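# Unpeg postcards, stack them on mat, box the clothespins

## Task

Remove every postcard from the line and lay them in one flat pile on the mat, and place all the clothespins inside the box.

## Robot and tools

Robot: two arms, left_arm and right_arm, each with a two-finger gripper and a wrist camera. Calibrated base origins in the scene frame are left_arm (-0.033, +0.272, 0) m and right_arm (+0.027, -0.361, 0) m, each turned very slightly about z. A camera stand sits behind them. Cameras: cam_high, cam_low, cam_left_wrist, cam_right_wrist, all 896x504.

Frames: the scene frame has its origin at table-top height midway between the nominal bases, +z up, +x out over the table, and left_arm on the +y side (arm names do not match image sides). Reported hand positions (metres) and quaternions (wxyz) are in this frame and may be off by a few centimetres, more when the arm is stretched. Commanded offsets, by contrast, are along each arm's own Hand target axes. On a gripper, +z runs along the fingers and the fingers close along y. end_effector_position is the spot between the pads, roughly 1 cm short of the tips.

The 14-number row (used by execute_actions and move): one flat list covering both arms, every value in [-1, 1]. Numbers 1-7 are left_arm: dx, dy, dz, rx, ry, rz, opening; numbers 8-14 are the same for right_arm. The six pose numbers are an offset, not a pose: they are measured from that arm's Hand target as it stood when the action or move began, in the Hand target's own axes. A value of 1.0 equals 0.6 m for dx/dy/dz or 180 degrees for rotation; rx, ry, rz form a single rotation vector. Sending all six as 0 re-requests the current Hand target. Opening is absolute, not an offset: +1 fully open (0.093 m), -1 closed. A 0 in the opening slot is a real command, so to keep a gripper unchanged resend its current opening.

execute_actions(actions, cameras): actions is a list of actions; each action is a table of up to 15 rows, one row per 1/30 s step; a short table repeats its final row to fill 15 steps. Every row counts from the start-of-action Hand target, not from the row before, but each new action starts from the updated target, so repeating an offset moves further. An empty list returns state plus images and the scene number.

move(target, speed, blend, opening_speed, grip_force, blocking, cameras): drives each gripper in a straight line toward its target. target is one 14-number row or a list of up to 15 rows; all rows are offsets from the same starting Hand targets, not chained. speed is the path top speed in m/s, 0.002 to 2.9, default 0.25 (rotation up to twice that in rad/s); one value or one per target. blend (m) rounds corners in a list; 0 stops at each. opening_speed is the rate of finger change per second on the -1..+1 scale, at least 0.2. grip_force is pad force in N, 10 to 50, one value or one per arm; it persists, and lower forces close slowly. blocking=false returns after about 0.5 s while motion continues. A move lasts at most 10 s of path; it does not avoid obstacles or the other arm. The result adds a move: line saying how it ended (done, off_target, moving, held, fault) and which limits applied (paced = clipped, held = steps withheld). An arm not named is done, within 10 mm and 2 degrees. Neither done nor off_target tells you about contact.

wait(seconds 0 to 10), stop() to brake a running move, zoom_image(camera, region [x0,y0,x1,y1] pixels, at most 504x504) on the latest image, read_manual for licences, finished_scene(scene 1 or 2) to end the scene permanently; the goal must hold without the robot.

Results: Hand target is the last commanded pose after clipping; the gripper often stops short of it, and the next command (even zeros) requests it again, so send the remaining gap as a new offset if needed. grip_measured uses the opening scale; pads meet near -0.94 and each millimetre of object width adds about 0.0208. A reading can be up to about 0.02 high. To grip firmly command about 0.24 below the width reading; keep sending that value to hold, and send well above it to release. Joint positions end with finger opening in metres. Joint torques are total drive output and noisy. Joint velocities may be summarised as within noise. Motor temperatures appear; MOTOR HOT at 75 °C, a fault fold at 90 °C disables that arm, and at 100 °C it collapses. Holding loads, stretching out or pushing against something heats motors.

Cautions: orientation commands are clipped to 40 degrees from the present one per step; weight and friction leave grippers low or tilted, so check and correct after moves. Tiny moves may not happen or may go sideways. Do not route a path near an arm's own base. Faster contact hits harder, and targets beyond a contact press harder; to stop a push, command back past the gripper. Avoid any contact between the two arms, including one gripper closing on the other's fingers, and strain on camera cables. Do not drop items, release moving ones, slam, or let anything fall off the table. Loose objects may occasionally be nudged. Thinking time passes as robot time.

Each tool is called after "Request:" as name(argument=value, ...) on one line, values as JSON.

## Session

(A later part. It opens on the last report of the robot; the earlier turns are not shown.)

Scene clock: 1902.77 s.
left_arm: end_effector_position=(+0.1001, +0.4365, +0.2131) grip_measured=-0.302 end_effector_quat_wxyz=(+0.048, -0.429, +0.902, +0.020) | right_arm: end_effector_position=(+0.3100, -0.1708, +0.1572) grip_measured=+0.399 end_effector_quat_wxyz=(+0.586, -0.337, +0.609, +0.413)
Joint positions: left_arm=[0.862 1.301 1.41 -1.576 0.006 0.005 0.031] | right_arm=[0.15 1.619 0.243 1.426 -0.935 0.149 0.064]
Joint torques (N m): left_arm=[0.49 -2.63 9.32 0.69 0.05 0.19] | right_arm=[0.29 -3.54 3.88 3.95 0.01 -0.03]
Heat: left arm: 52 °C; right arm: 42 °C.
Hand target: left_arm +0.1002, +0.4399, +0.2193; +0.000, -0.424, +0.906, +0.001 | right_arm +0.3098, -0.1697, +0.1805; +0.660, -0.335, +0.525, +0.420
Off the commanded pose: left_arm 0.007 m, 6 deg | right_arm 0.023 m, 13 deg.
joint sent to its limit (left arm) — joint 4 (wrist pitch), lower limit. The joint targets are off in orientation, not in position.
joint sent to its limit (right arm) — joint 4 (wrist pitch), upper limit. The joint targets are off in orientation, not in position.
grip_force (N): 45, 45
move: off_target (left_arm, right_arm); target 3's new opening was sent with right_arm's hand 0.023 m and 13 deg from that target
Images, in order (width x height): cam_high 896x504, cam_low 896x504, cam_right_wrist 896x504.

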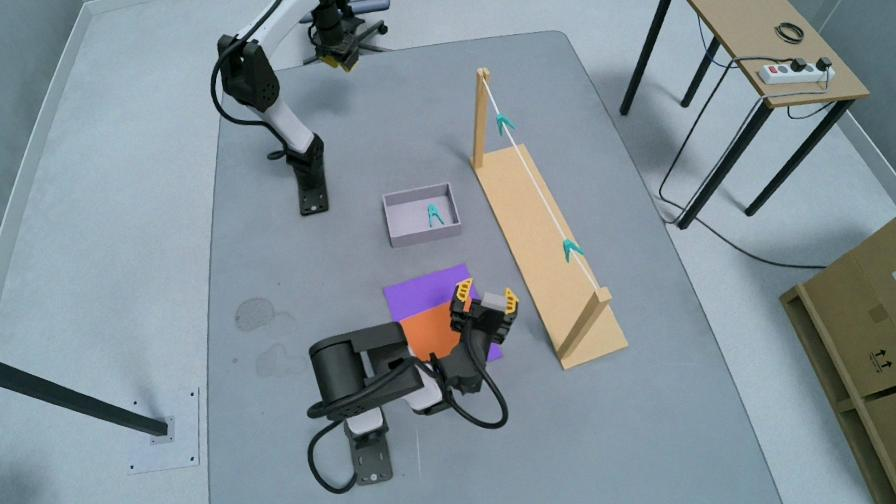

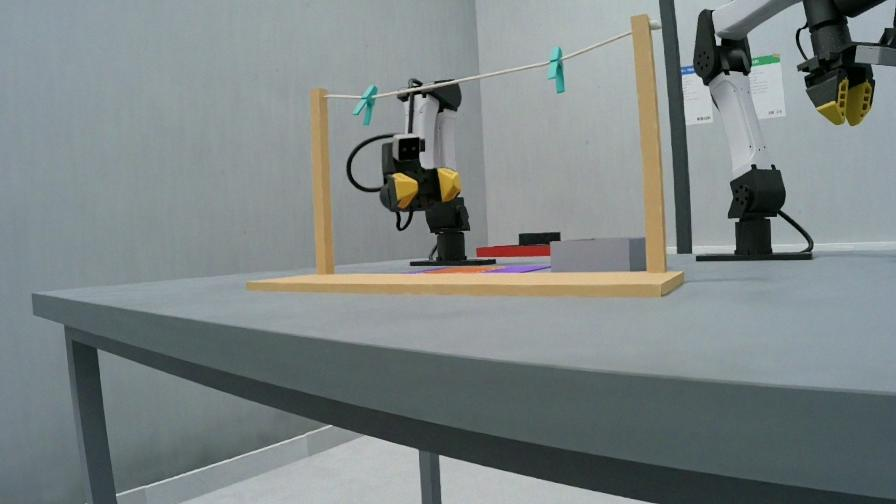

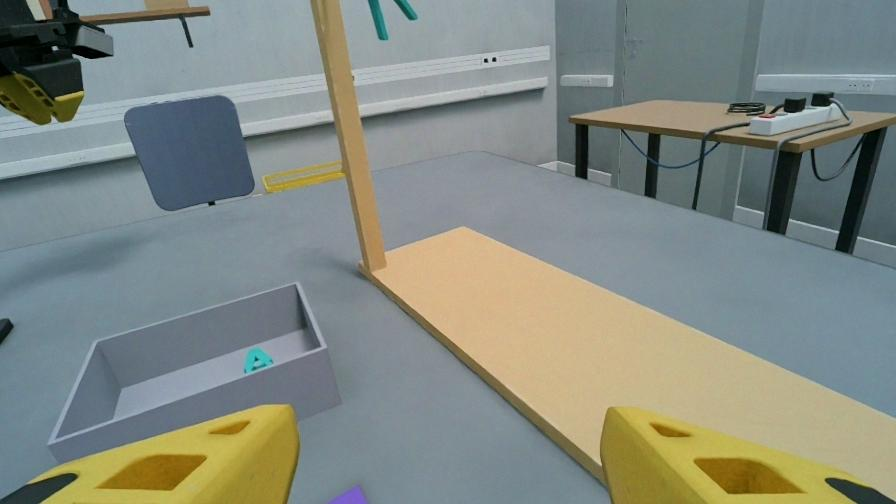

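Request:
move(target=[[0,0,0,0,0,0,-0.3,0.0608,0.1243,0.3417,-0.057,-0.0523,-0.1383,0.4],[0,0,0,0,0,0,-0.3,0.0597,0.0437,0.522,-0.057,-0.0523,-0.1383,0.5]], speed=[0.3,0.15], blend=[0.02,0], cameras=["cam_high","cam_low","cam_right_wrist"])

Scene clock: 1922.07 s.
left_arm: end_effector_position=(+0.1001, +0.4365, +0.2131) grip_measured=-0.302 end_effector_quat_wxyz=(+0.048, -0.429, +0.902, +0.020) | right_arm: end_effector_position=(+0.4113, +0.1262, +0.2097) grip_measured=+0.498 end_effector_quat_wxyz=(+0.733, -0.469, +0.351, +0.345)
Joint positions: left_arm=[0.862 1.301 1.41 -1.576 0.006 0.005 0.031] | right_arm=[0.72 2.42 1.5 1.304 -0.58 -0.271 0.069]
Joint torques (N m): left_arm=[0.42 -2.62 8.88 0.68 0.07 0.19] | right_arm=[-0.88 -10.37 7.28 2.34 0.18 0.02]
Motor temperatures (°C): left_arm=[31 37 52 45 29 29 31] | right_arm=[31 43 38 43 31 29 30]
Heat: left arm: 52 °C; right arm: 43 °C.
Hand target: left_arm +0.1002, +0.4399, +0.2193; +0.000, -0.424, +0.906, +0.001 | right_arm +0.4179, +0.1255, +0.2158; +0.743, -0.462, +0.345, +0.339
Off the commanded pose: left_arm 0.007 m, 6 deg | right_arm 0.009 m, 2 deg.
joint sent to its limit (left arm) — joint 4 (wrist pitch), lower limit. The joint targets are off in orientation, not in position.
grip_force (N): 45, 45
move: off_target (left_arm)
Images, in order (width x height): cam_high 896x504, cam_low 896x504, cam_right_wrist 896x504.

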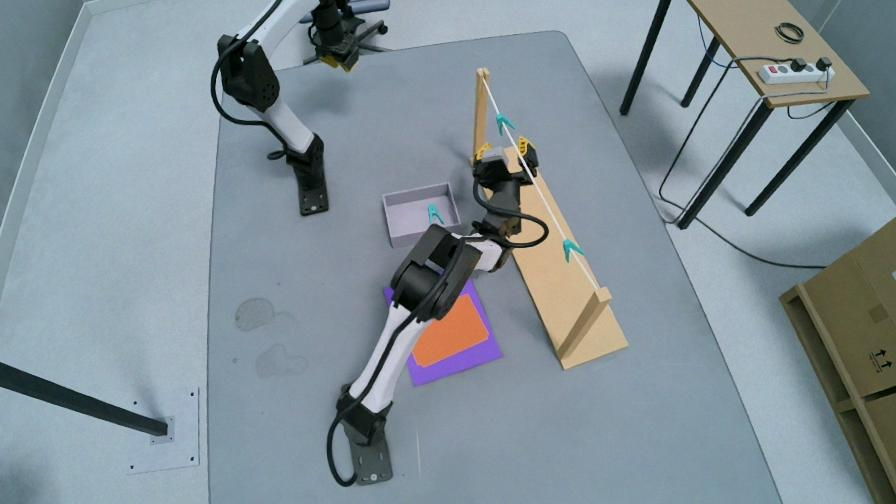

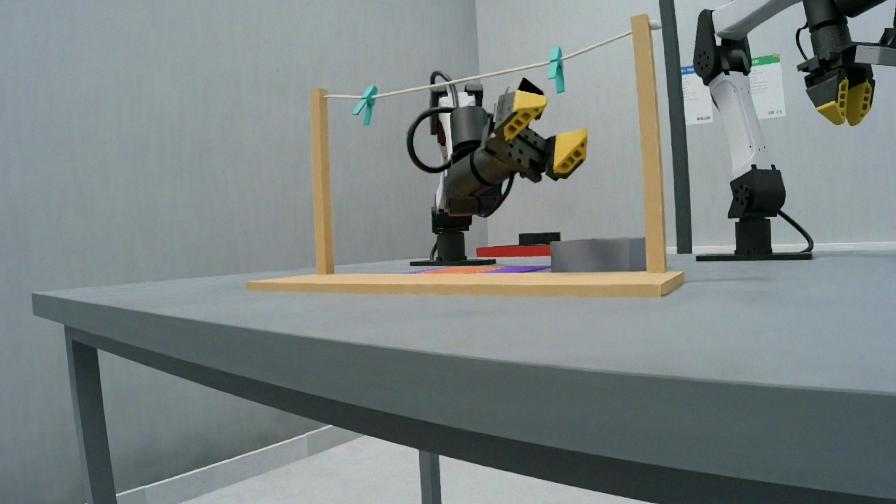

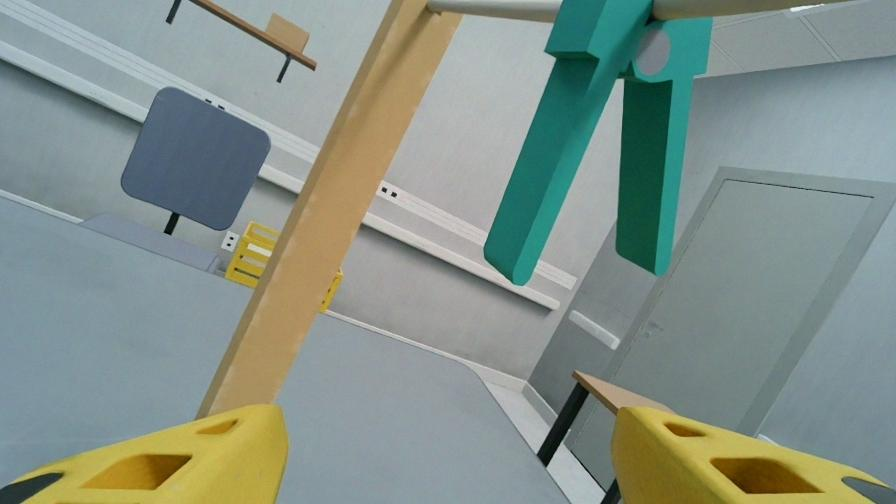

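Request:
move(target=[0,0,0,0,0,0,-0.3,-0.075,-0.04,0.005,0,0,0,0.5], speed=0.1, cameras=["cam_low","cam_right_wrist"])

Scene clock: 1945.07 s.
left_arm: end_effector_position=(+0.1001, +0.4365, +0.2131) grip_measured=-0.302 end_effector_quat_wxyz=(+0.048, -0.429, +0.902, +0.020) | right_arm: end_effector_position=(+0.4158, +0.1173, +0.2516) grip_measured=+0.498 end_effector_quat_wxyz=(+0.736, -0.465, +0.354, +0.342)
Joint positions: left_arm=[0.862 1.301 1.41 -1.576 0.006 0.005 0.031] | right_arm=[0.704 2.316 1.5 1.205 -0.58 -0.264 0.069]
Joint torques (N m): left_arm=[0.72 -2.61 9.18 0.64 0.07 0.18] | right_arm=[-0.91 -13.11 4.74 2.31 0.01 0.03]
Motor temperatures (°C): left_arm=[31 35 52 43 29 29 31] | right_arm=[31 51 38 42 31 29 30]
Heat: left arm: 52 °C; right arm: 51 °C.
Hand target: left_arm +0.1002, +0.4399, +0.2193; +0.000, -0.424, +0.906, +0.001 | right_arm +0.4145, +0.1117, +0.2647; +0.743, -0.462, +0.346, +0.339
Off the commanded pose: left_arm 0.007 m, 6 deg | right_arm 0.014 m, 1 deg.
joint sent to its limit (left arm) — joint 4 (wrist pitch), lower limit. The joint targets are off in orientation, not in position.
grip_force (N): 45, 45
move: off_target (left_arm, right_arm)
Images, in order (width x height): cam_low 896x504, cam_right_wrist 896x504.

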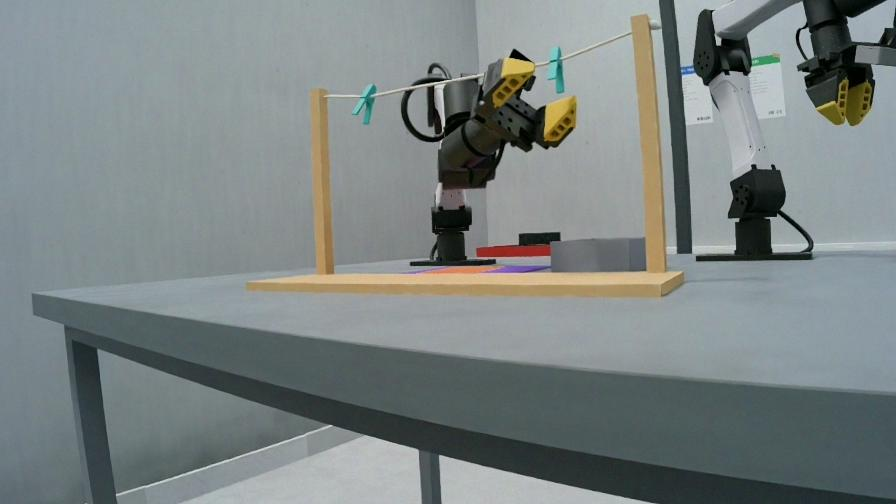

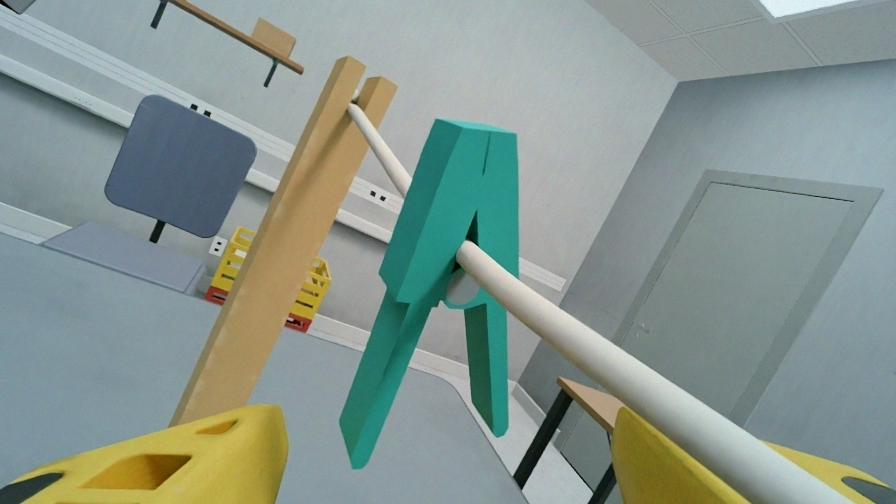

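Request:
move(target=[[0,0,0,0,0,0,-0.3,-0.026,0.004,0,0,0,0,0.4],[0,0,0,0,0,0,-0.3,-0.026,0.004,0,0,0,0,-0.2]], speed=0.08, opening_speed=0.8, cameras=["cam_low","cam_right_wrist"])

Scene clock: 1964.33 s.
left_arm: end_effector_position=(+0.1001, +0.4365, +0.2131) grip_measured=-0.302 end_effector_quat_wxyz=(+0.048, -0.429, +0.902, +0.020) | right_arm: end_effector_position=(+0.4106, +0.1126, +0.2591) grip_measured=-0.199 end_effector_quat_wxyz=(+0.733, -0.466, +0.358, +0.343)
Joint positions: left_arm=[0.862 1.301 1.41 -1.576 0.006 0.005 0.031] | right_arm=[0.704 2.271 1.463 1.188 -0.58 -0.264 0.036]
Joint torques (N m): left_arm=[0.62 -2.73 9.17 0.61 0.13 0.17] | right_arm=[0.2 -13.57 4.62 2.32 0.13 -0.03]
Heat: left arm: 53 °C; right arm: 53 °C.
Hand target: left_arm +0.1002, +0.4399, +0.2193; +0.000, -0.424, +0.906, +0.001 | right_arm +0.4042, +0.1096, +0.2767; +0.743, -0.462, +0.345, +0.339
Off the commanded pose: left_arm 0.007 m, 6 deg | right_arm 0.019 m, 2 deg.
joint sent to its limit (left arm) — joint 4 (wrist pitch), lower limit. The joint targets are off in orientation, not in position.
grip_force (N): 45, 45
move: off_target (left_arm, right_arm); target 2's new opening was sent with right_arm's hand 0.019 m and 2 deg from that target
Images, in order (width x height): cam_low 896x504, cam_right_wrist 896x504.

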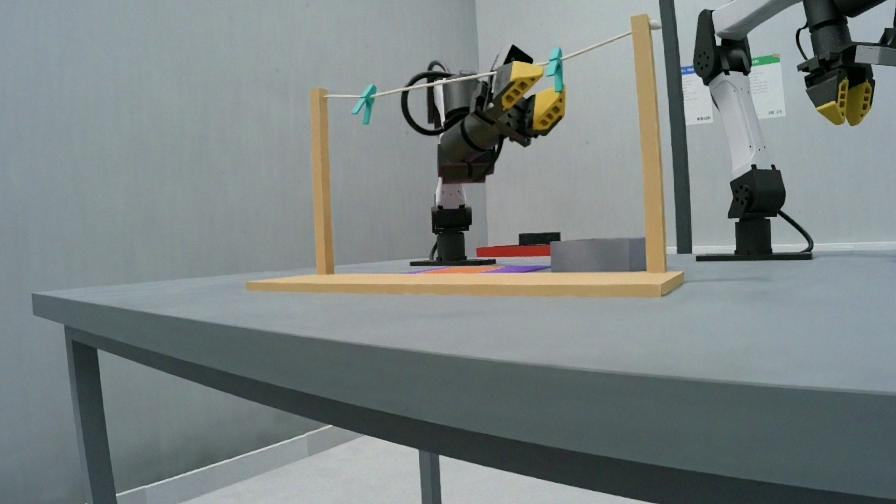

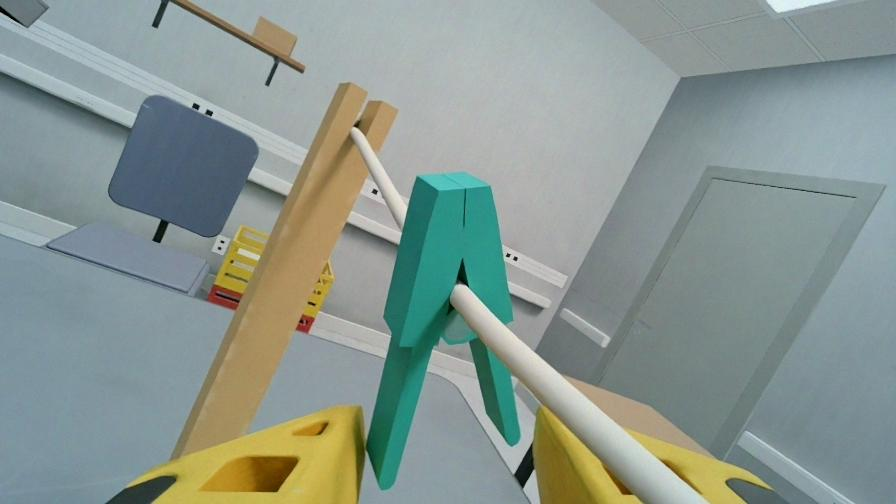

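Request:
move(target=[[0,0,0,0,0,0,-0.3,-0.015,0.002,0,0,0,0,0.1],[0,0,0,0,0,0,-0.3,-0.015,0.002,0,0,0,0,-0.55]], speed=0.06, opening_speed=0.6, cameras=["cam_low","cam_right_wrist"])

Scene clock: 1973.93 s.
left_arm: end_effector_position=(+0.1001, +0.4365, +0.2131) grip_measured=-0.302 end_effector_quat_wxyz=(+0.048, -0.429, +0.902, +0.020) | right_arm: end_effector_position=(+0.4046, +0.1115, +0.2652) grip_measured=-0.549 end_effector_quat_wxyz=(+0.731, -0.467, +0.358, +0.345)
Joint positions: left_arm=[0.862 1.301 1.41 -1.576 0.006 0.005 0.031] | right_arm=[0.71 2.242 1.442 1.177 -0.58 -0.264 0.019]
Joint torques (N m): left_arm=[0.83 -2.37 8.9 0.63 0.04 0.14] | right_arm=[0.29 -13.49 4.62 2.33 0.2 -0.07]
Motor temperatures (°C): left_arm=[31 34 53 41 29 29 31] | right_arm=[31 55 37 42 31 29 30]
Heat: left arm: 53 °C; right arm: 55 °C.
Hand target: left_arm +0.1002, +0.4399, +0.2193; +0.000, -0.424, +0.906, +0.001 | right_arm +0.3984, +0.1084, +0.2835; +0.743, -0.462, +0.345, +0.339
Off the commanded pose: left_arm 0.007 m, 6 deg | right_arm 0.020 m, 2 deg.
joint sent to its limit (left arm) — joint 4 (wrist pitch), lower limit. The joint targets are off in orientation, not in position.
grip_force (N): 45, 45
move: off_target (left_arm, right_arm); target 2's new opening was sent with right_arm's hand 0.020 m and 2 deg from that target
Images, in order (width x height): cam_low 896x504, cam_right_wrist 896x504.

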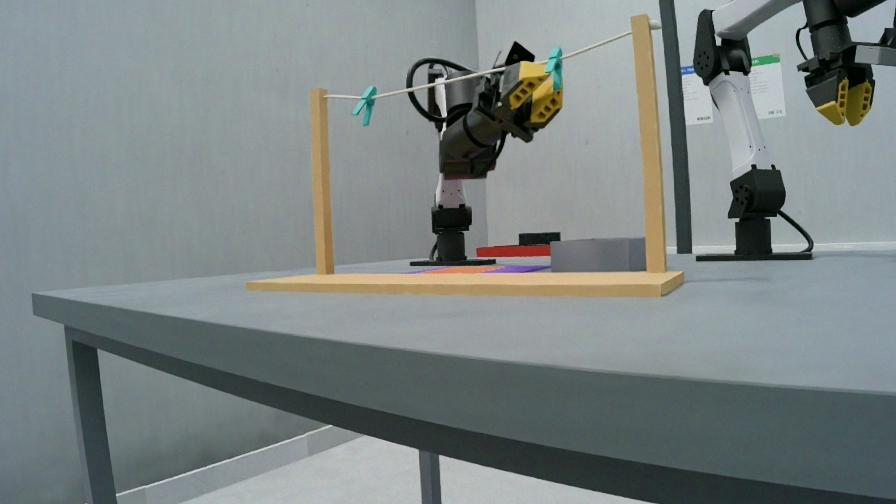

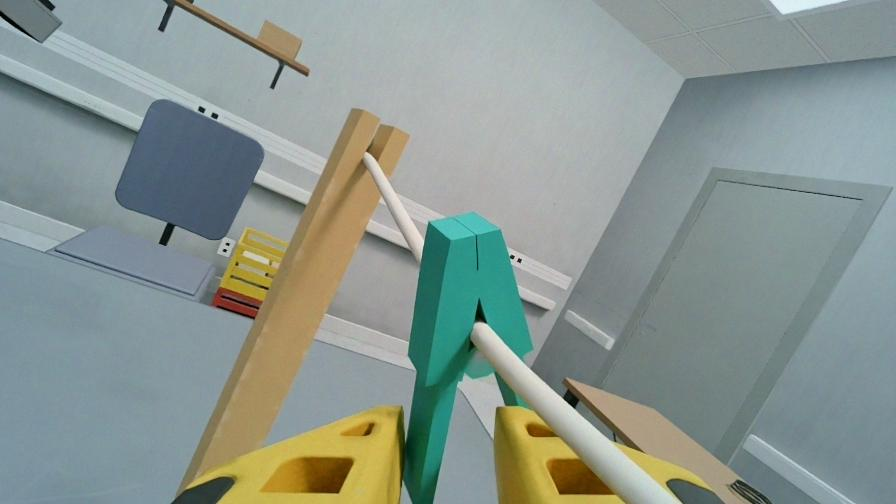

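Request:
move(target=[[0,0,0,0,0,0,-0.3,0,0,0,0,0,0,0.4],[0,0,0,0,0,0,-0.3,0.0167,0.006,0.048,0,0,0,0.4]], speed=0.08, opening_speed=1.0, cameras=["cam_low","cam_right_wrist"])

Scene clock: 2009.13 s.
left_arm: end_effector_position=(+0.1001, +0.4365, +0.2131) grip_measured=-0.302 end_effector_quat_wxyz=(+0.048, -0.429, +0.902, +0.020) | right_arm: end_effector_position=(+0.4038, +0.1352, +0.2754) grip_measured=+0.398 end_effector_quat_wxyz=(+0.733, -0.468, +0.352, +0.346)
Joint positions: left_arm=[0.862 1.301 1.41 -1.576 0.006 0.005 0.031] | right_arm=[0.745 2.28 1.552 1.106 -0.554 -0.279 0.064]
Joint torques (N m): left_arm=[0.64 -2.63 9.05 0.59 -0.02 0.19] | right_arm=[0.05 -10.28 7.99 2.29 0.24 -0.07]
Motor temperatures (°C): left_arm=[31 34 53 39 28 29 31] | right_arm=[31 60 38 41 31 29 30]
Heat: left arm: 53 °C; right arm: 60 °C.
Hand target: left_arm +0.1002, +0.4399, +0.2193; +0.000, -0.424, +0.906, +0.001 | right_arm +0.4065, +0.1380, +0.2833; +0.743, -0.462, +0.345, +0.339
Off the commanded pose: left_arm 0.007 m, 6 deg | right_arm 0.009 m, 2 deg.
joint sent to its limit (left arm) — joint 4 (wrist pitch), lower limit. The joint targets are off in orientation, not in position.
grip_force (N): 45, 45
move: off_target (left_arm)
Images, in order (width x height): cam_low 896x504, cam_right_wrist 896x504.

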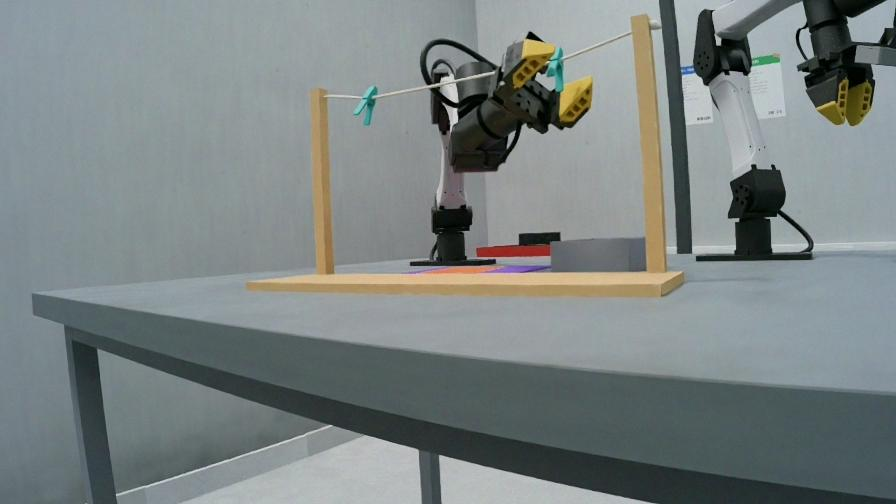

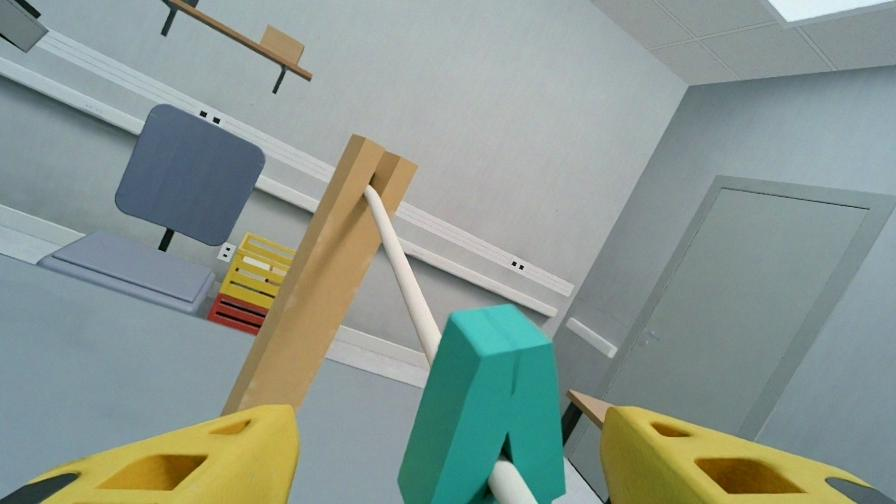

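Request:
move(target=[0,0,0,0,0,0,-0.3,0.045,0.02,0,0,0,0,0.4], speed=0.08, cameras=["cam_right_wrist"])

Scene clock: 2020.03 s.
left_arm: end_effector_position=(+0.1001, +0.4365, +0.2131) grip_measured=-0.302 end_effector_quat_wxyz=(+0.048, -0.429, +0.902, +0.020) | right_arm: end_effector_position=(+0.4114, +0.1445, +0.2384) grip_measured=+0.398 end_effector_quat_wxyz=(+0.722, -0.473, +0.368, +0.346)
Joint positions: left_arm=[0.862 1.301 1.41 -1.576 0.006 0.005 0.031] | right_arm=[0.749 2.366 1.575 1.128 -0.548 -0.283 0.064]
Joint torques (N m): left_arm=[0.58 -2.48 9.16 0.66 0.02 0.11] | right_arm=[0.36 -10.81 8.09 2.77 0.22 -0.06]
Motor temperatures (°C): left_arm=[31 33 53 39 28 29 31] | right_arm=[31 60 38 41 31 29 30]
Heat: left arm: 53 °C; right arm: 60 °C.
Hand target: left_arm +0.1002, +0.4399, +0.2193; +0.000, -0.424, +0.906, +0.001 | right_arm +0.4111, +0.1470, +0.2553; +0.743, -0.462, +0.346, +0.339
Off the commanded pose: left_arm 0.007 m, 6 deg | right_arm 0.017 m, 4 deg.
joint sent to its limit (left arm) — joint 4 (wrist pitch), lower limit. The joint targets are off in orientation, not in position.
grip_force (N): 45, 45
move: off_target (left_arm, right_arm)
Images, in order (width x height): cam_right_wrist 896x504.

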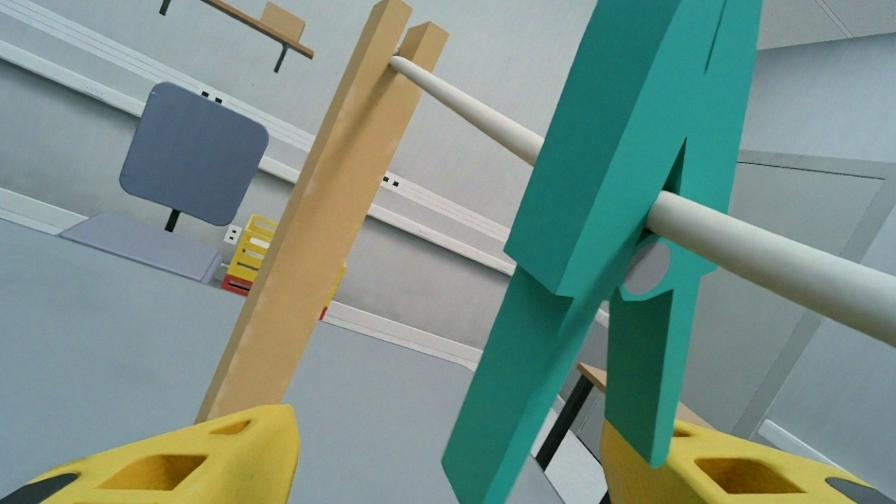

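Request:
move(target=[0,0,0,0,0,0,-0.3,-0.025,-0.019,-0.005,0,0,0,0.4], speed=0.06, cameras=["cam_right_wrist"])

Scene clock: 2028.07 s.
left_arm: end_effector_position=(+0.1001, +0.4365, +0.2131) grip_measured=-0.302 end_effector_quat_wxyz=(+0.048, -0.429, +0.902, +0.020) | right_arm: end_effector_position=(+0.4114, +0.1445, +0.2383) grip_measured=+0.398 end_effector_quat_wxyz=(+0.722, -0.473, +0.368, +0.346)
Joint positions: left_arm=[0.862 1.301 1.41 -1.576 0.006 0.005 0.031] | right_arm=[0.749 2.366 1.575 1.127 -0.548 -0.283 0.064]
Joint torques (N m): left_arm=[0.72 -2.39 9.14 0.63 0.05 0.14] | right_arm=[-1.03 -14.68 6.68 2.43 0.06 0.01]
Motor temperatures (°C): left_arm=[31 33 54 39 28 29 31] | right_arm=[31 59 39 42 31 29 30]
Heat: left arm: 54 °C; right arm: 59 °C.
Hand target: left_arm +0.1002, +0.4399, +0.2193; +0.000, -0.424, +0.906, +0.001 | right_arm +0.4119, +0.1376, +0.2719; +0.743, -0.462, +0.346, +0.339
Off the commanded pose: left_arm 0.007 m, 6 deg | right_arm 0.034 m, 4 deg.
joint sent to its limit (left arm) — joint 4 (wrist pitch), lower limit. The joint targets are off in orientation, not in position.
grip_force (N): 45, 45
move: off_target (left_arm, right_arm)
Images, in order (width x height): cam_right_wrist 896x504.

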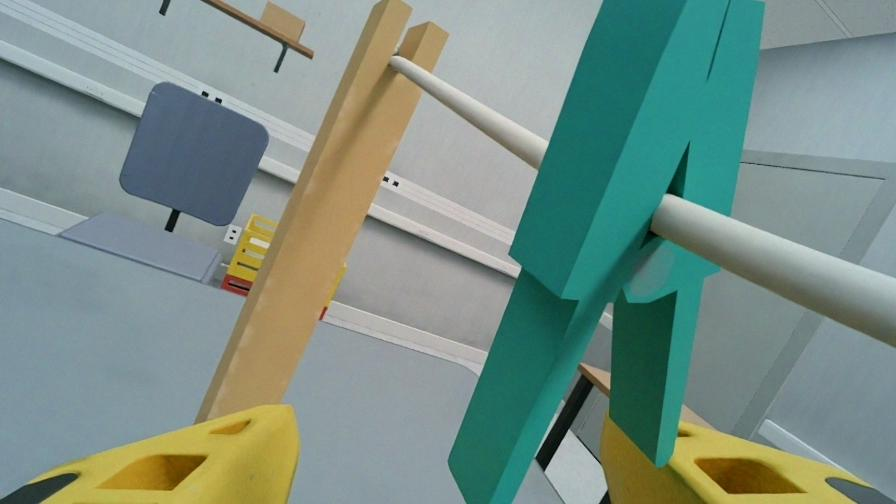

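Request:
move(target=[0,0,0,0,0,0,-0.3,-0.012,0,0,0,0,0,0.4], speed=0.1, cameras=["cam_right_wrist"])

Scene clock: 2035.50 s.
left_arm: end_effector_position=(+0.1001, +0.4365, +0.2131) grip_measured=-0.302 end_effector_quat_wxyz=(+0.048, -0.429, +0.902, +0.020) | right_arm: end_effector_position=(+0.4090, +0.1422, +0.2540) grip_measured=+0.398 end_effector_quat_wxyz=(+0.729, -0.470, +0.359, +0.345)
Joint positions: left_arm=[0.862 1.301 1.41 -1.576 0.006 0.005 0.031] | right_arm=[0.749 2.339 1.575 1.125 -0.548 -0.283 0.064]
Joint torques (N m): left_arm=[0.53 -2.45 8.77 0.66 0.07 0.15] | right_arm=[-0.7 -14.26 5.74 2.31 0.11 0]
Motor temperatures (°C): left_arm=[31 33 54 39 28 29 31] | right_arm=[31 61 39 42 31 29 30]
Heat: left arm: 54 °C; right arm: 61 °C.
Hand target: left_arm +0.1002, +0.4399, +0.2193; +0.000, -0.424, +0.906, +0.001 | right_arm +0.4080, +0.1363, +0.2780; +0.743, -0.462, +0.345, +0.339
Off the commanded pose: left_arm 0.007 m, 6 deg | right_arm 0.025 m, 2 deg.
joint sent to its limit (left arm) — joint 4 (wrist pitch), lower limit. The joint targets are off in orientation, not in position.
grip_force (N): 45, 45
move: off_target (left_arm, right_arm)
Images, in order (width x height): cam_right_wrist 896x504.

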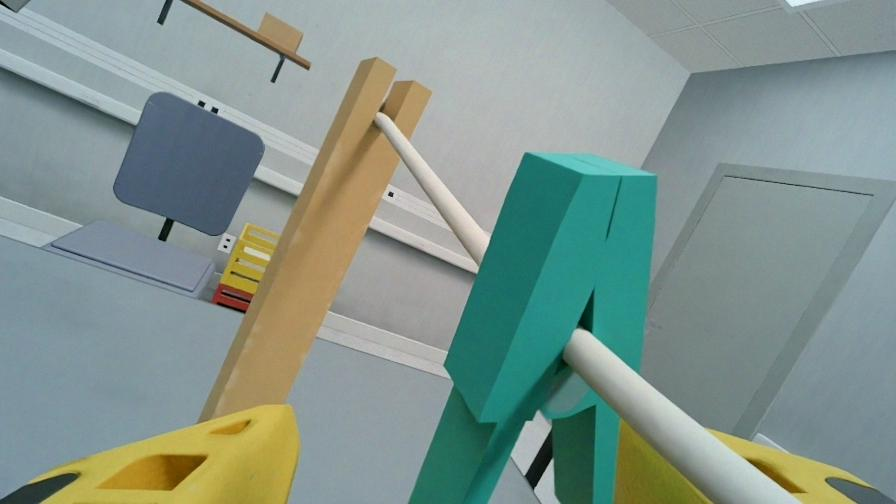

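Request:
move(target=[0,0,0,0,0,0,-0.3,-0.003,-0.016,0.004,0,0,0,0.4], speed=0.1, cameras=["cam_right_wrist"])

Scene clock: 2043.83 s.
left_arm: end_effector_position=(+0.1001, +0.4365, +0.2131) grip_measured=-0.302 end_effector_quat_wxyz=(+0.048, -0.429, +0.902, +0.020) | right_arm: end_effector_position=(+0.4159, +0.1392, +0.2491) grip_measured=+0.398 end_effector_quat_wxyz=(+0.724, -0.471, +0.371, +0.342)
Joint positions: left_arm=[0.862 1.301 1.41 -1.576 0.006 0.005 0.031] | right_arm=[0.738 2.339 1.575 1.101 -0.548 -0.283 0.064]
Joint torques (N m): left_arm=[0.94 -2.29 9.09 0.69 0.02 0.17] | right_arm=[-0.85 -14.27 7.97 2.33 -0.04 0.06]
Motor temperatures (°C): left_arm=[31 33 54 38 28 29 31] | right_arm=[31 61 39 43 31 29 30]
Heat: left arm: 54 °C; right arm: 61 °C.
Hand target: left_arm +0.1002, +0.4399, +0.2193; +0.000, -0.424, +0.906, +0.001 | right_arm +0.4154, +0.1350, +0.2846; +0.743, -0.462, +0.346, +0.339
Off the commanded pose: left_arm 0.007 m, 6 deg | right_arm 0.036 m, 4 deg.
joint sent to its limit (left arm) — joint 4 (wrist pitch), lower limit. The joint targets are off in orientation, not in position.
grip_force (N): 45, 45
move: off_target (left_arm, right_arm)
Images, in order (width x height): cam_right_wrist 896x504.

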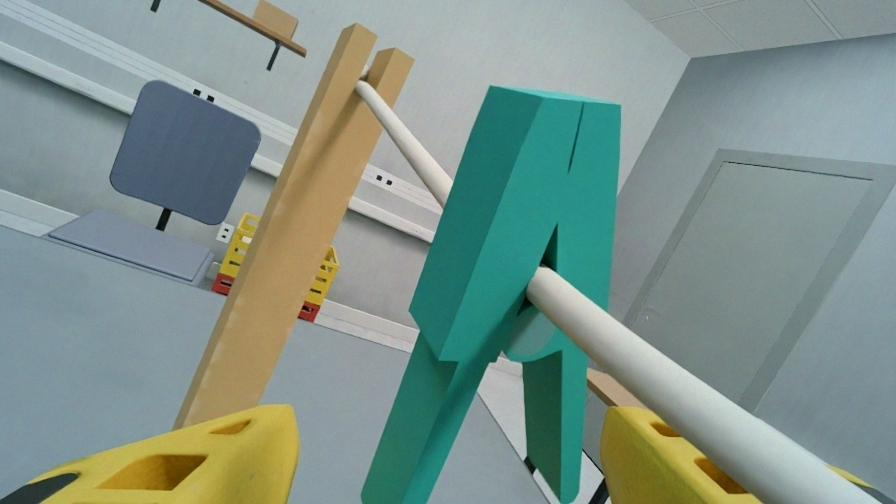

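Request:
move(target=[0,0,0,0,0,0,-0.3,-0.008,0,0,0,0,0,0.4], speed=0.15, cameras=["cam_right_wrist"])

Scene clock: 2055.53 s.
left_arm: end_effector_position=(+0.1001, +0.4365, +0.2131) grip_measured=-0.302 end_effector_quat_wxyz=(+0.048, -0.429, +0.902, +0.020) | right_arm: end_effector_position=(+0.4150, +0.1383, +0.2553) grip_measured=+0.398 end_effector_quat_wxyz=(+0.726, -0.470, +0.368, +0.342)
Joint positions: left_arm=[0.862 1.301 1.41 -1.576 0.006 0.005 0.031] | right_arm=[0.738 2.326 1.575 1.094 -0.548 -0.283 0.064]
Joint torques (N m): left_arm=[0.44 -2.24 8.85 0.62 0.04 0.16] | right_arm=[-0.62 -14.34 7.41 2.32 -0.01 0.05]
Motor temperatures (°C): left_arm=[31 33 54 38 28 29 30] | right_arm=[31 61 40 43 31 29 30]
Heat: left arm: 54 °C; right arm: 61 °C.
Hand target: left_arm +0.1002, +0.4399, +0.2193; +0.000, -0.424, +0.906, +0.001 | right_arm +0.4128, +0.1341, +0.2885; +0.743, -0.462, +0.345, +0.339
Off the commanded pose: left_arm 0.007 m, 6 deg | right_arm 0.034 m, 3 deg.
joint sent to its limit (left arm) — joint 4 (wrist pitch), lower limit. The joint targets are off in orientation, not in position.
grip_force (N): 45, 45
move: off_target (left_arm, right_arm)
Images, in order (width x height): cam_right_wrist 896x504.

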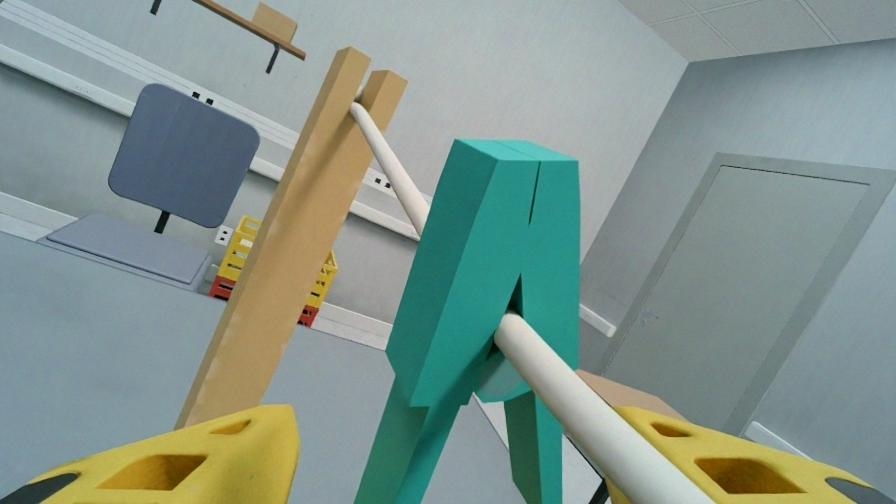

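Request:
move(target=[0,0,0,0,0,0,-0.3,0,0,0,0,0,0,-0.5], opening_speed=0.7, cameras=["cam_right_wrist"])

Scene clock: 2062.50 s.
left_arm: end_effector_position=(+0.1001, +0.4365, +0.2131) grip_measured=-0.302 end_effector_quat_wxyz=(+0.048, -0.429, +0.902, +0.020) | right_arm: end_effector_position=(+0.4150, +0.1383, +0.2551) grip_measured=-0.494 end_effector_quat_wxyz=(+0.725, -0.470, +0.369, +0.342)
Joint positions: left_arm=[0.862 1.301 1.41 -1.576 0.006 0.005 0.031] | right_arm=[0.738 2.326 1.575 1.093 -0.548 -0.283 0.021]
Joint torques (N m): left_arm=[0.65 -2.51 9.24 0.63 0.01 0.21] | right_arm=[-0.61 -14.34 7.41 2.32 -0.01 0.05]
Motor temperatures (°C): left_arm=[31 33 54 38 28 29 30] | right_arm=[31 63 40 43 31 29 30]
Heat: left arm: 54 °C; right arm: 63 °C.
Hand target: left_arm +0.1002, +0.4399, +0.2193; +0.000, -0.424, +0.906, +0.001 | right_arm +0.4128, +0.1341, +0.2885; +0.743, -0.462, +0.345, +0.339
Off the commanded pose: left_arm 0.007 m, 6 deg | right_arm 0.034 m, 3 deg.
joint sent to its limit (left arm) — joint 4 (wrist pitch), lower limit. The joint targets are off in orientation, not in position.
grip_force (N): 45, 45
move: off_target (left_arm, right_arm)
Images, in order (width x height): cam_right_wrist 896x504.

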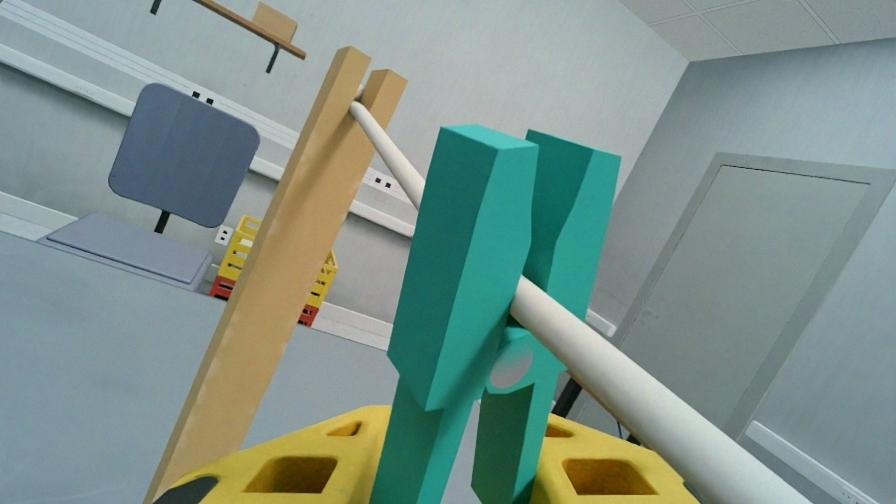

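Working well. Squeeze to −0.68.

Request:
move(target=[0,0,0,0,0,0,-0.3,0,0,0,0,0,0,-0.66], opening_speed=0.7, cameras=["cam_right_wrist"])

Scene clock: 2066.87 s.
left_arm: end_effector_position=(+0.1001, +0.4365, +0.2131) grip_measured=-0.302 end_effector_quat_wxyz=(+0.048, -0.429, +0.902, +0.020) | right_arm: end_effector_position=(+0.4151, +0.1384, +0.2549) grip_measured=-0.655 end_effector_quat_wxyz=(+0.725, -0.470, +0.369, +0.342)
Joint positions: left_arm=[0.862 1.301 1.41 -1.576 0.006 0.005 0.031] | right_arm=[0.738 2.326 1.575 1.092 -0.548 -0.283 0.014]
Joint velocities: left_arm=[within noise] | right_arm=[0.027 -0.022 -0.007 -0.022 0.022 -0.007 0.004]
Joint torques (N m): left_arm=[0.66 -2.43 8.94 0.71 0.06 0.13] | right_arm=[-0.62 -14.34 7.42 2.34 -0.02 0.05]
Motor temperatures (°C): left_arm=[31 33 54 38 28 29 30] | right_arm=[31 63 40 43 31 29 30]
Heat: left arm: 54 °C; right arm: 63 °C.
Hand target: left_arm +0.1002, +0.4399, +0.2193; +0.000, -0.424, +0.906, +0.001 | right_arm +0.4128, +0.1341, +0.2885; +0.743, -0.462, +0.345, +0.339
Off the commanded pose: left_arm 0.007 m, 6 deg | right_arm 0.034 m, 4 deg.
joint sent to its limit (left arm) — joint 4 (wrist pitch), lower limit. The joint targets are off in orientation, not in position.
grip_force (N): 45, 45
move: off_target (left_arm, right_arm)
Images, in order (width x height): cam_right_wrist 896x504.

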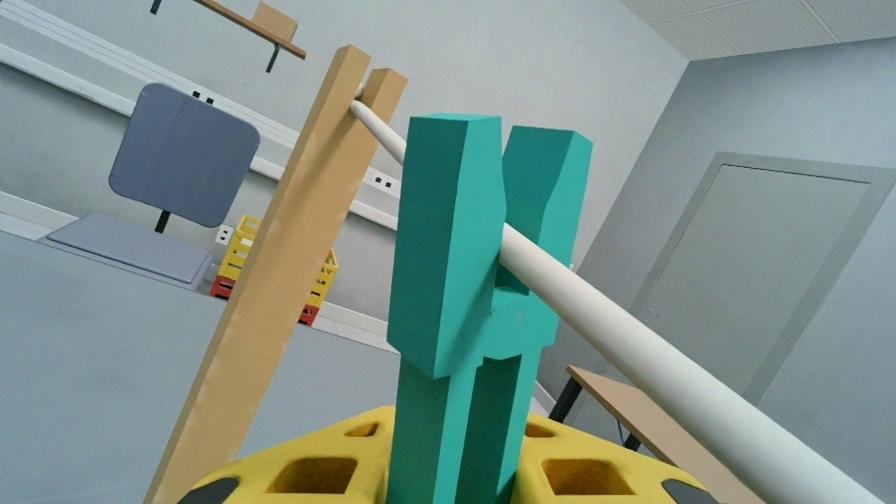

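Now pull down along +X (cmd is 0.034 above actual).

Request:
move(target=[0,0,0,0,0,0,-0.3,0.15,0,0,0,0,0,-0.68], speed=0.1, cameras=["cam_high","cam_right_wrist"])

Scene clock: 2072.77 s.
left_arm: end_effector_position=(+0.1001, +0.4365, +0.2131) grip_measured=-0.302 end_effector_quat_wxyz=(+0.048, -0.429, +0.902, +0.020) | right_arm: end_effector_position=(+0.4600, +0.1527, +0.2002) grip_measured=-0.679 end_effector_quat_wxyz=(+0.729, -0.468, +0.368, +0.339)
Joint positions: left_arm=[0.862 1.301 1.41 -1.576 0.006 0.005 0.031] | right_arm=[0.7 2.592 1.829 1.118 -0.576 -0.27 0.013]
Joint velocities: left_arm=[within noise] | right_arm=[0.012 -0.012 -0.012 -0.037 -0.051 -0.037 -0.006]
Joint torques (N m): left_arm=[0.55 -2.39 9.07 0.57 0.06 0.13] | right_arm=[-0.84 -11.89 7.94 2.71 -0.08 0.11]
Motor temperatures (°C): left_arm=[31 33 54 38 28 29 30] | right_arm=[31 64 40 43 31 29 30]
Heat: left arm: 54 °C; right arm: 64 °C.
Hand target: left_arm +0.1002, +0.4399, +0.2193; +0.000, -0.424, +0.906, +0.001 | right_arm +0.4607, +0.1506, +0.2142; +0.743, -0.462, +0.345, +0.339
Off the commanded pose: left_arm 0.007 m, 6 deg | right_arm 0.014 m, 3 deg.
joint sent to its limit (left arm) — joint 4 (wrist pitch), lower limit. The joint targets are off in orientation, not in position.
grip_force (N): 45, 45
move: off_target (left_arm, right_arm)
Images, in order (width x height): cam_high 896x504, cam_right_wrist 896x504.

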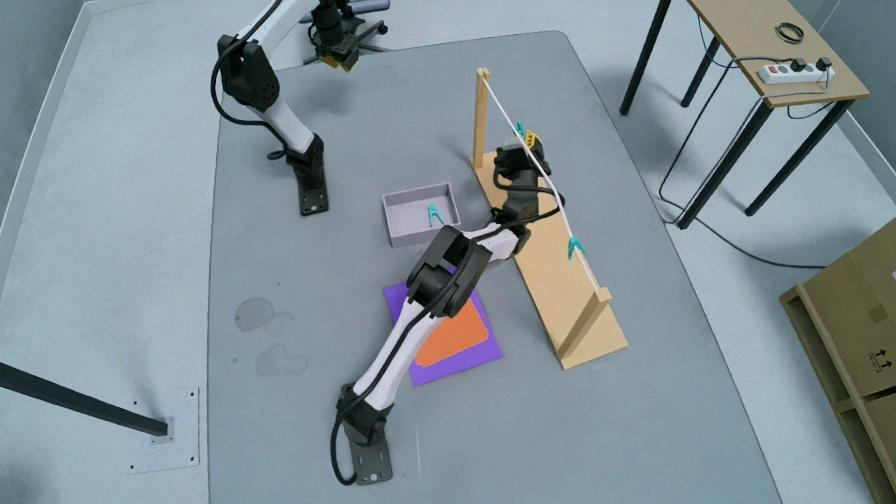

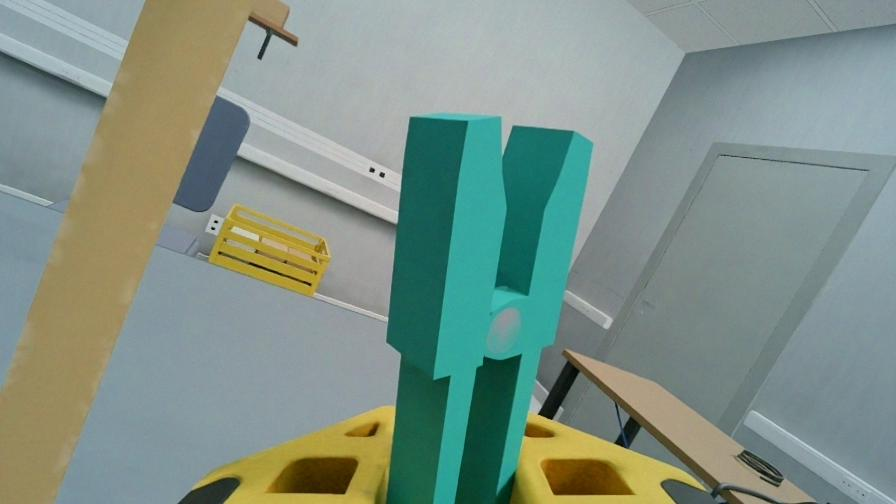

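Request:
move(target=[[0,0,0,0,0,0,-0.3,-0.122,0.1383,-0.19,0,0,0,-0.68],[0,0,0,0,0,0,-0.3,-0.1885,0.341,-0.2263,-0.2427,0.559,0.0394,-0.68]], speed=0.25, blend=[0.03,0], cameras=["cam_high","cam_right_wrist"])

Scene clock: 2093.90 s.
left_arm: end_effector_position=(+0.1001, +0.4365, +0.2131) grip_measured=-0.302 end_effector_quat_wxyz=(+0.048, -0.429, +0.902, +0.020) | right_arm: end_effector_position=(+0.2043, +0.0742, +0.1668) grip_measured=-0.677 end_effector_quat_wxyz=(-0.073, +0.742, -0.665, -0.033)
Joint positions: left_arm=[0.862 1.301 1.41 -1.576 0.006 0.005 0.031] | right_arm=[1.146 2.318 2.481 -1.575 -0.013 -0.498 0.013]
Joint velocities: left_arm=[within noise] | right_arm=[-0.032 -0.002 -0.007 -0.022 -0.051 0.081 0.005]
Joint torques (N m): left_arm=[0.72 -2.73 9.05 0.65 0.09 0.15] | right_arm=[0.02 -10.1 6.54 0.78 0.01 0.11]
Motor temperatures (°C): left_arm=[31 33 54 37 28 29 30] | right_arm=[31 63 42 45 31 29 30]
Heat: left arm: 54 °C; right arm: 63 °C.
Hand target: left_arm +0.1002, +0.4399, +0.2193; +0.000, -0.424, +0.906, +0.001 | right_arm +0.2050, +0.0748, +0.1697; +0.001, +0.743, -0.669, +0.000
Off the commanded pose: left_arm 0.007 m, 6 deg | right_arm 0.003 m, 9 deg.
joint sent to its limit (left arm) — joint 4 (wrist pitch), lower limit. The joint targets are off in orientation, not in position.
joint sent to its limit (right arm) — joint 4 (wrist pitch), lower limit. The joint targets are off in orientation, not in position.
grip_force (N): 45, 45
move: off_target (left_arm, right_arm)
Images, in order (width x height): cam_high 896x504, cam_right_wrist 896x504.

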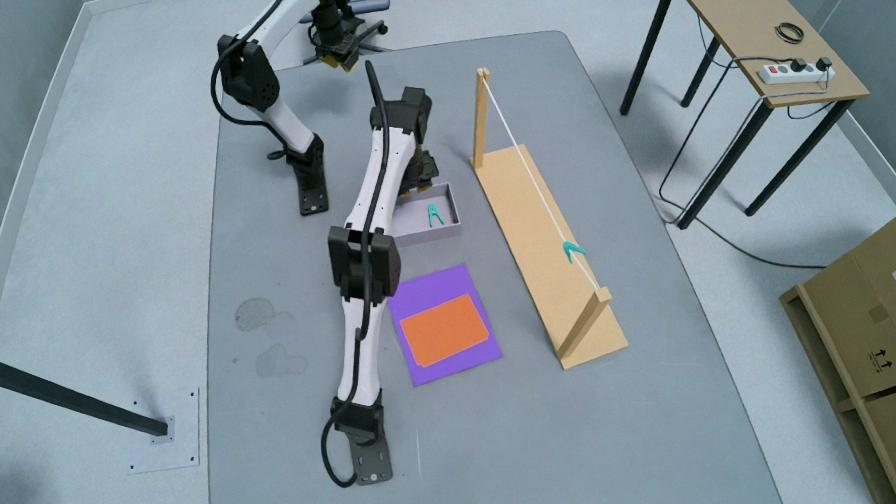

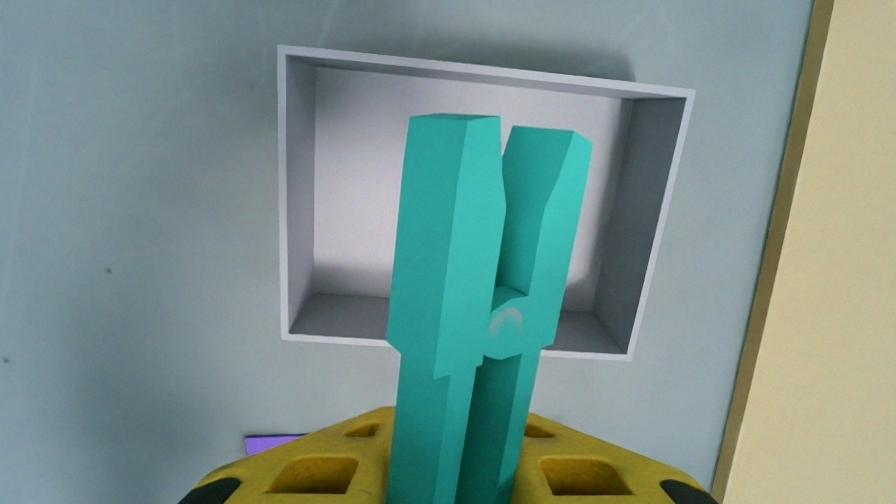

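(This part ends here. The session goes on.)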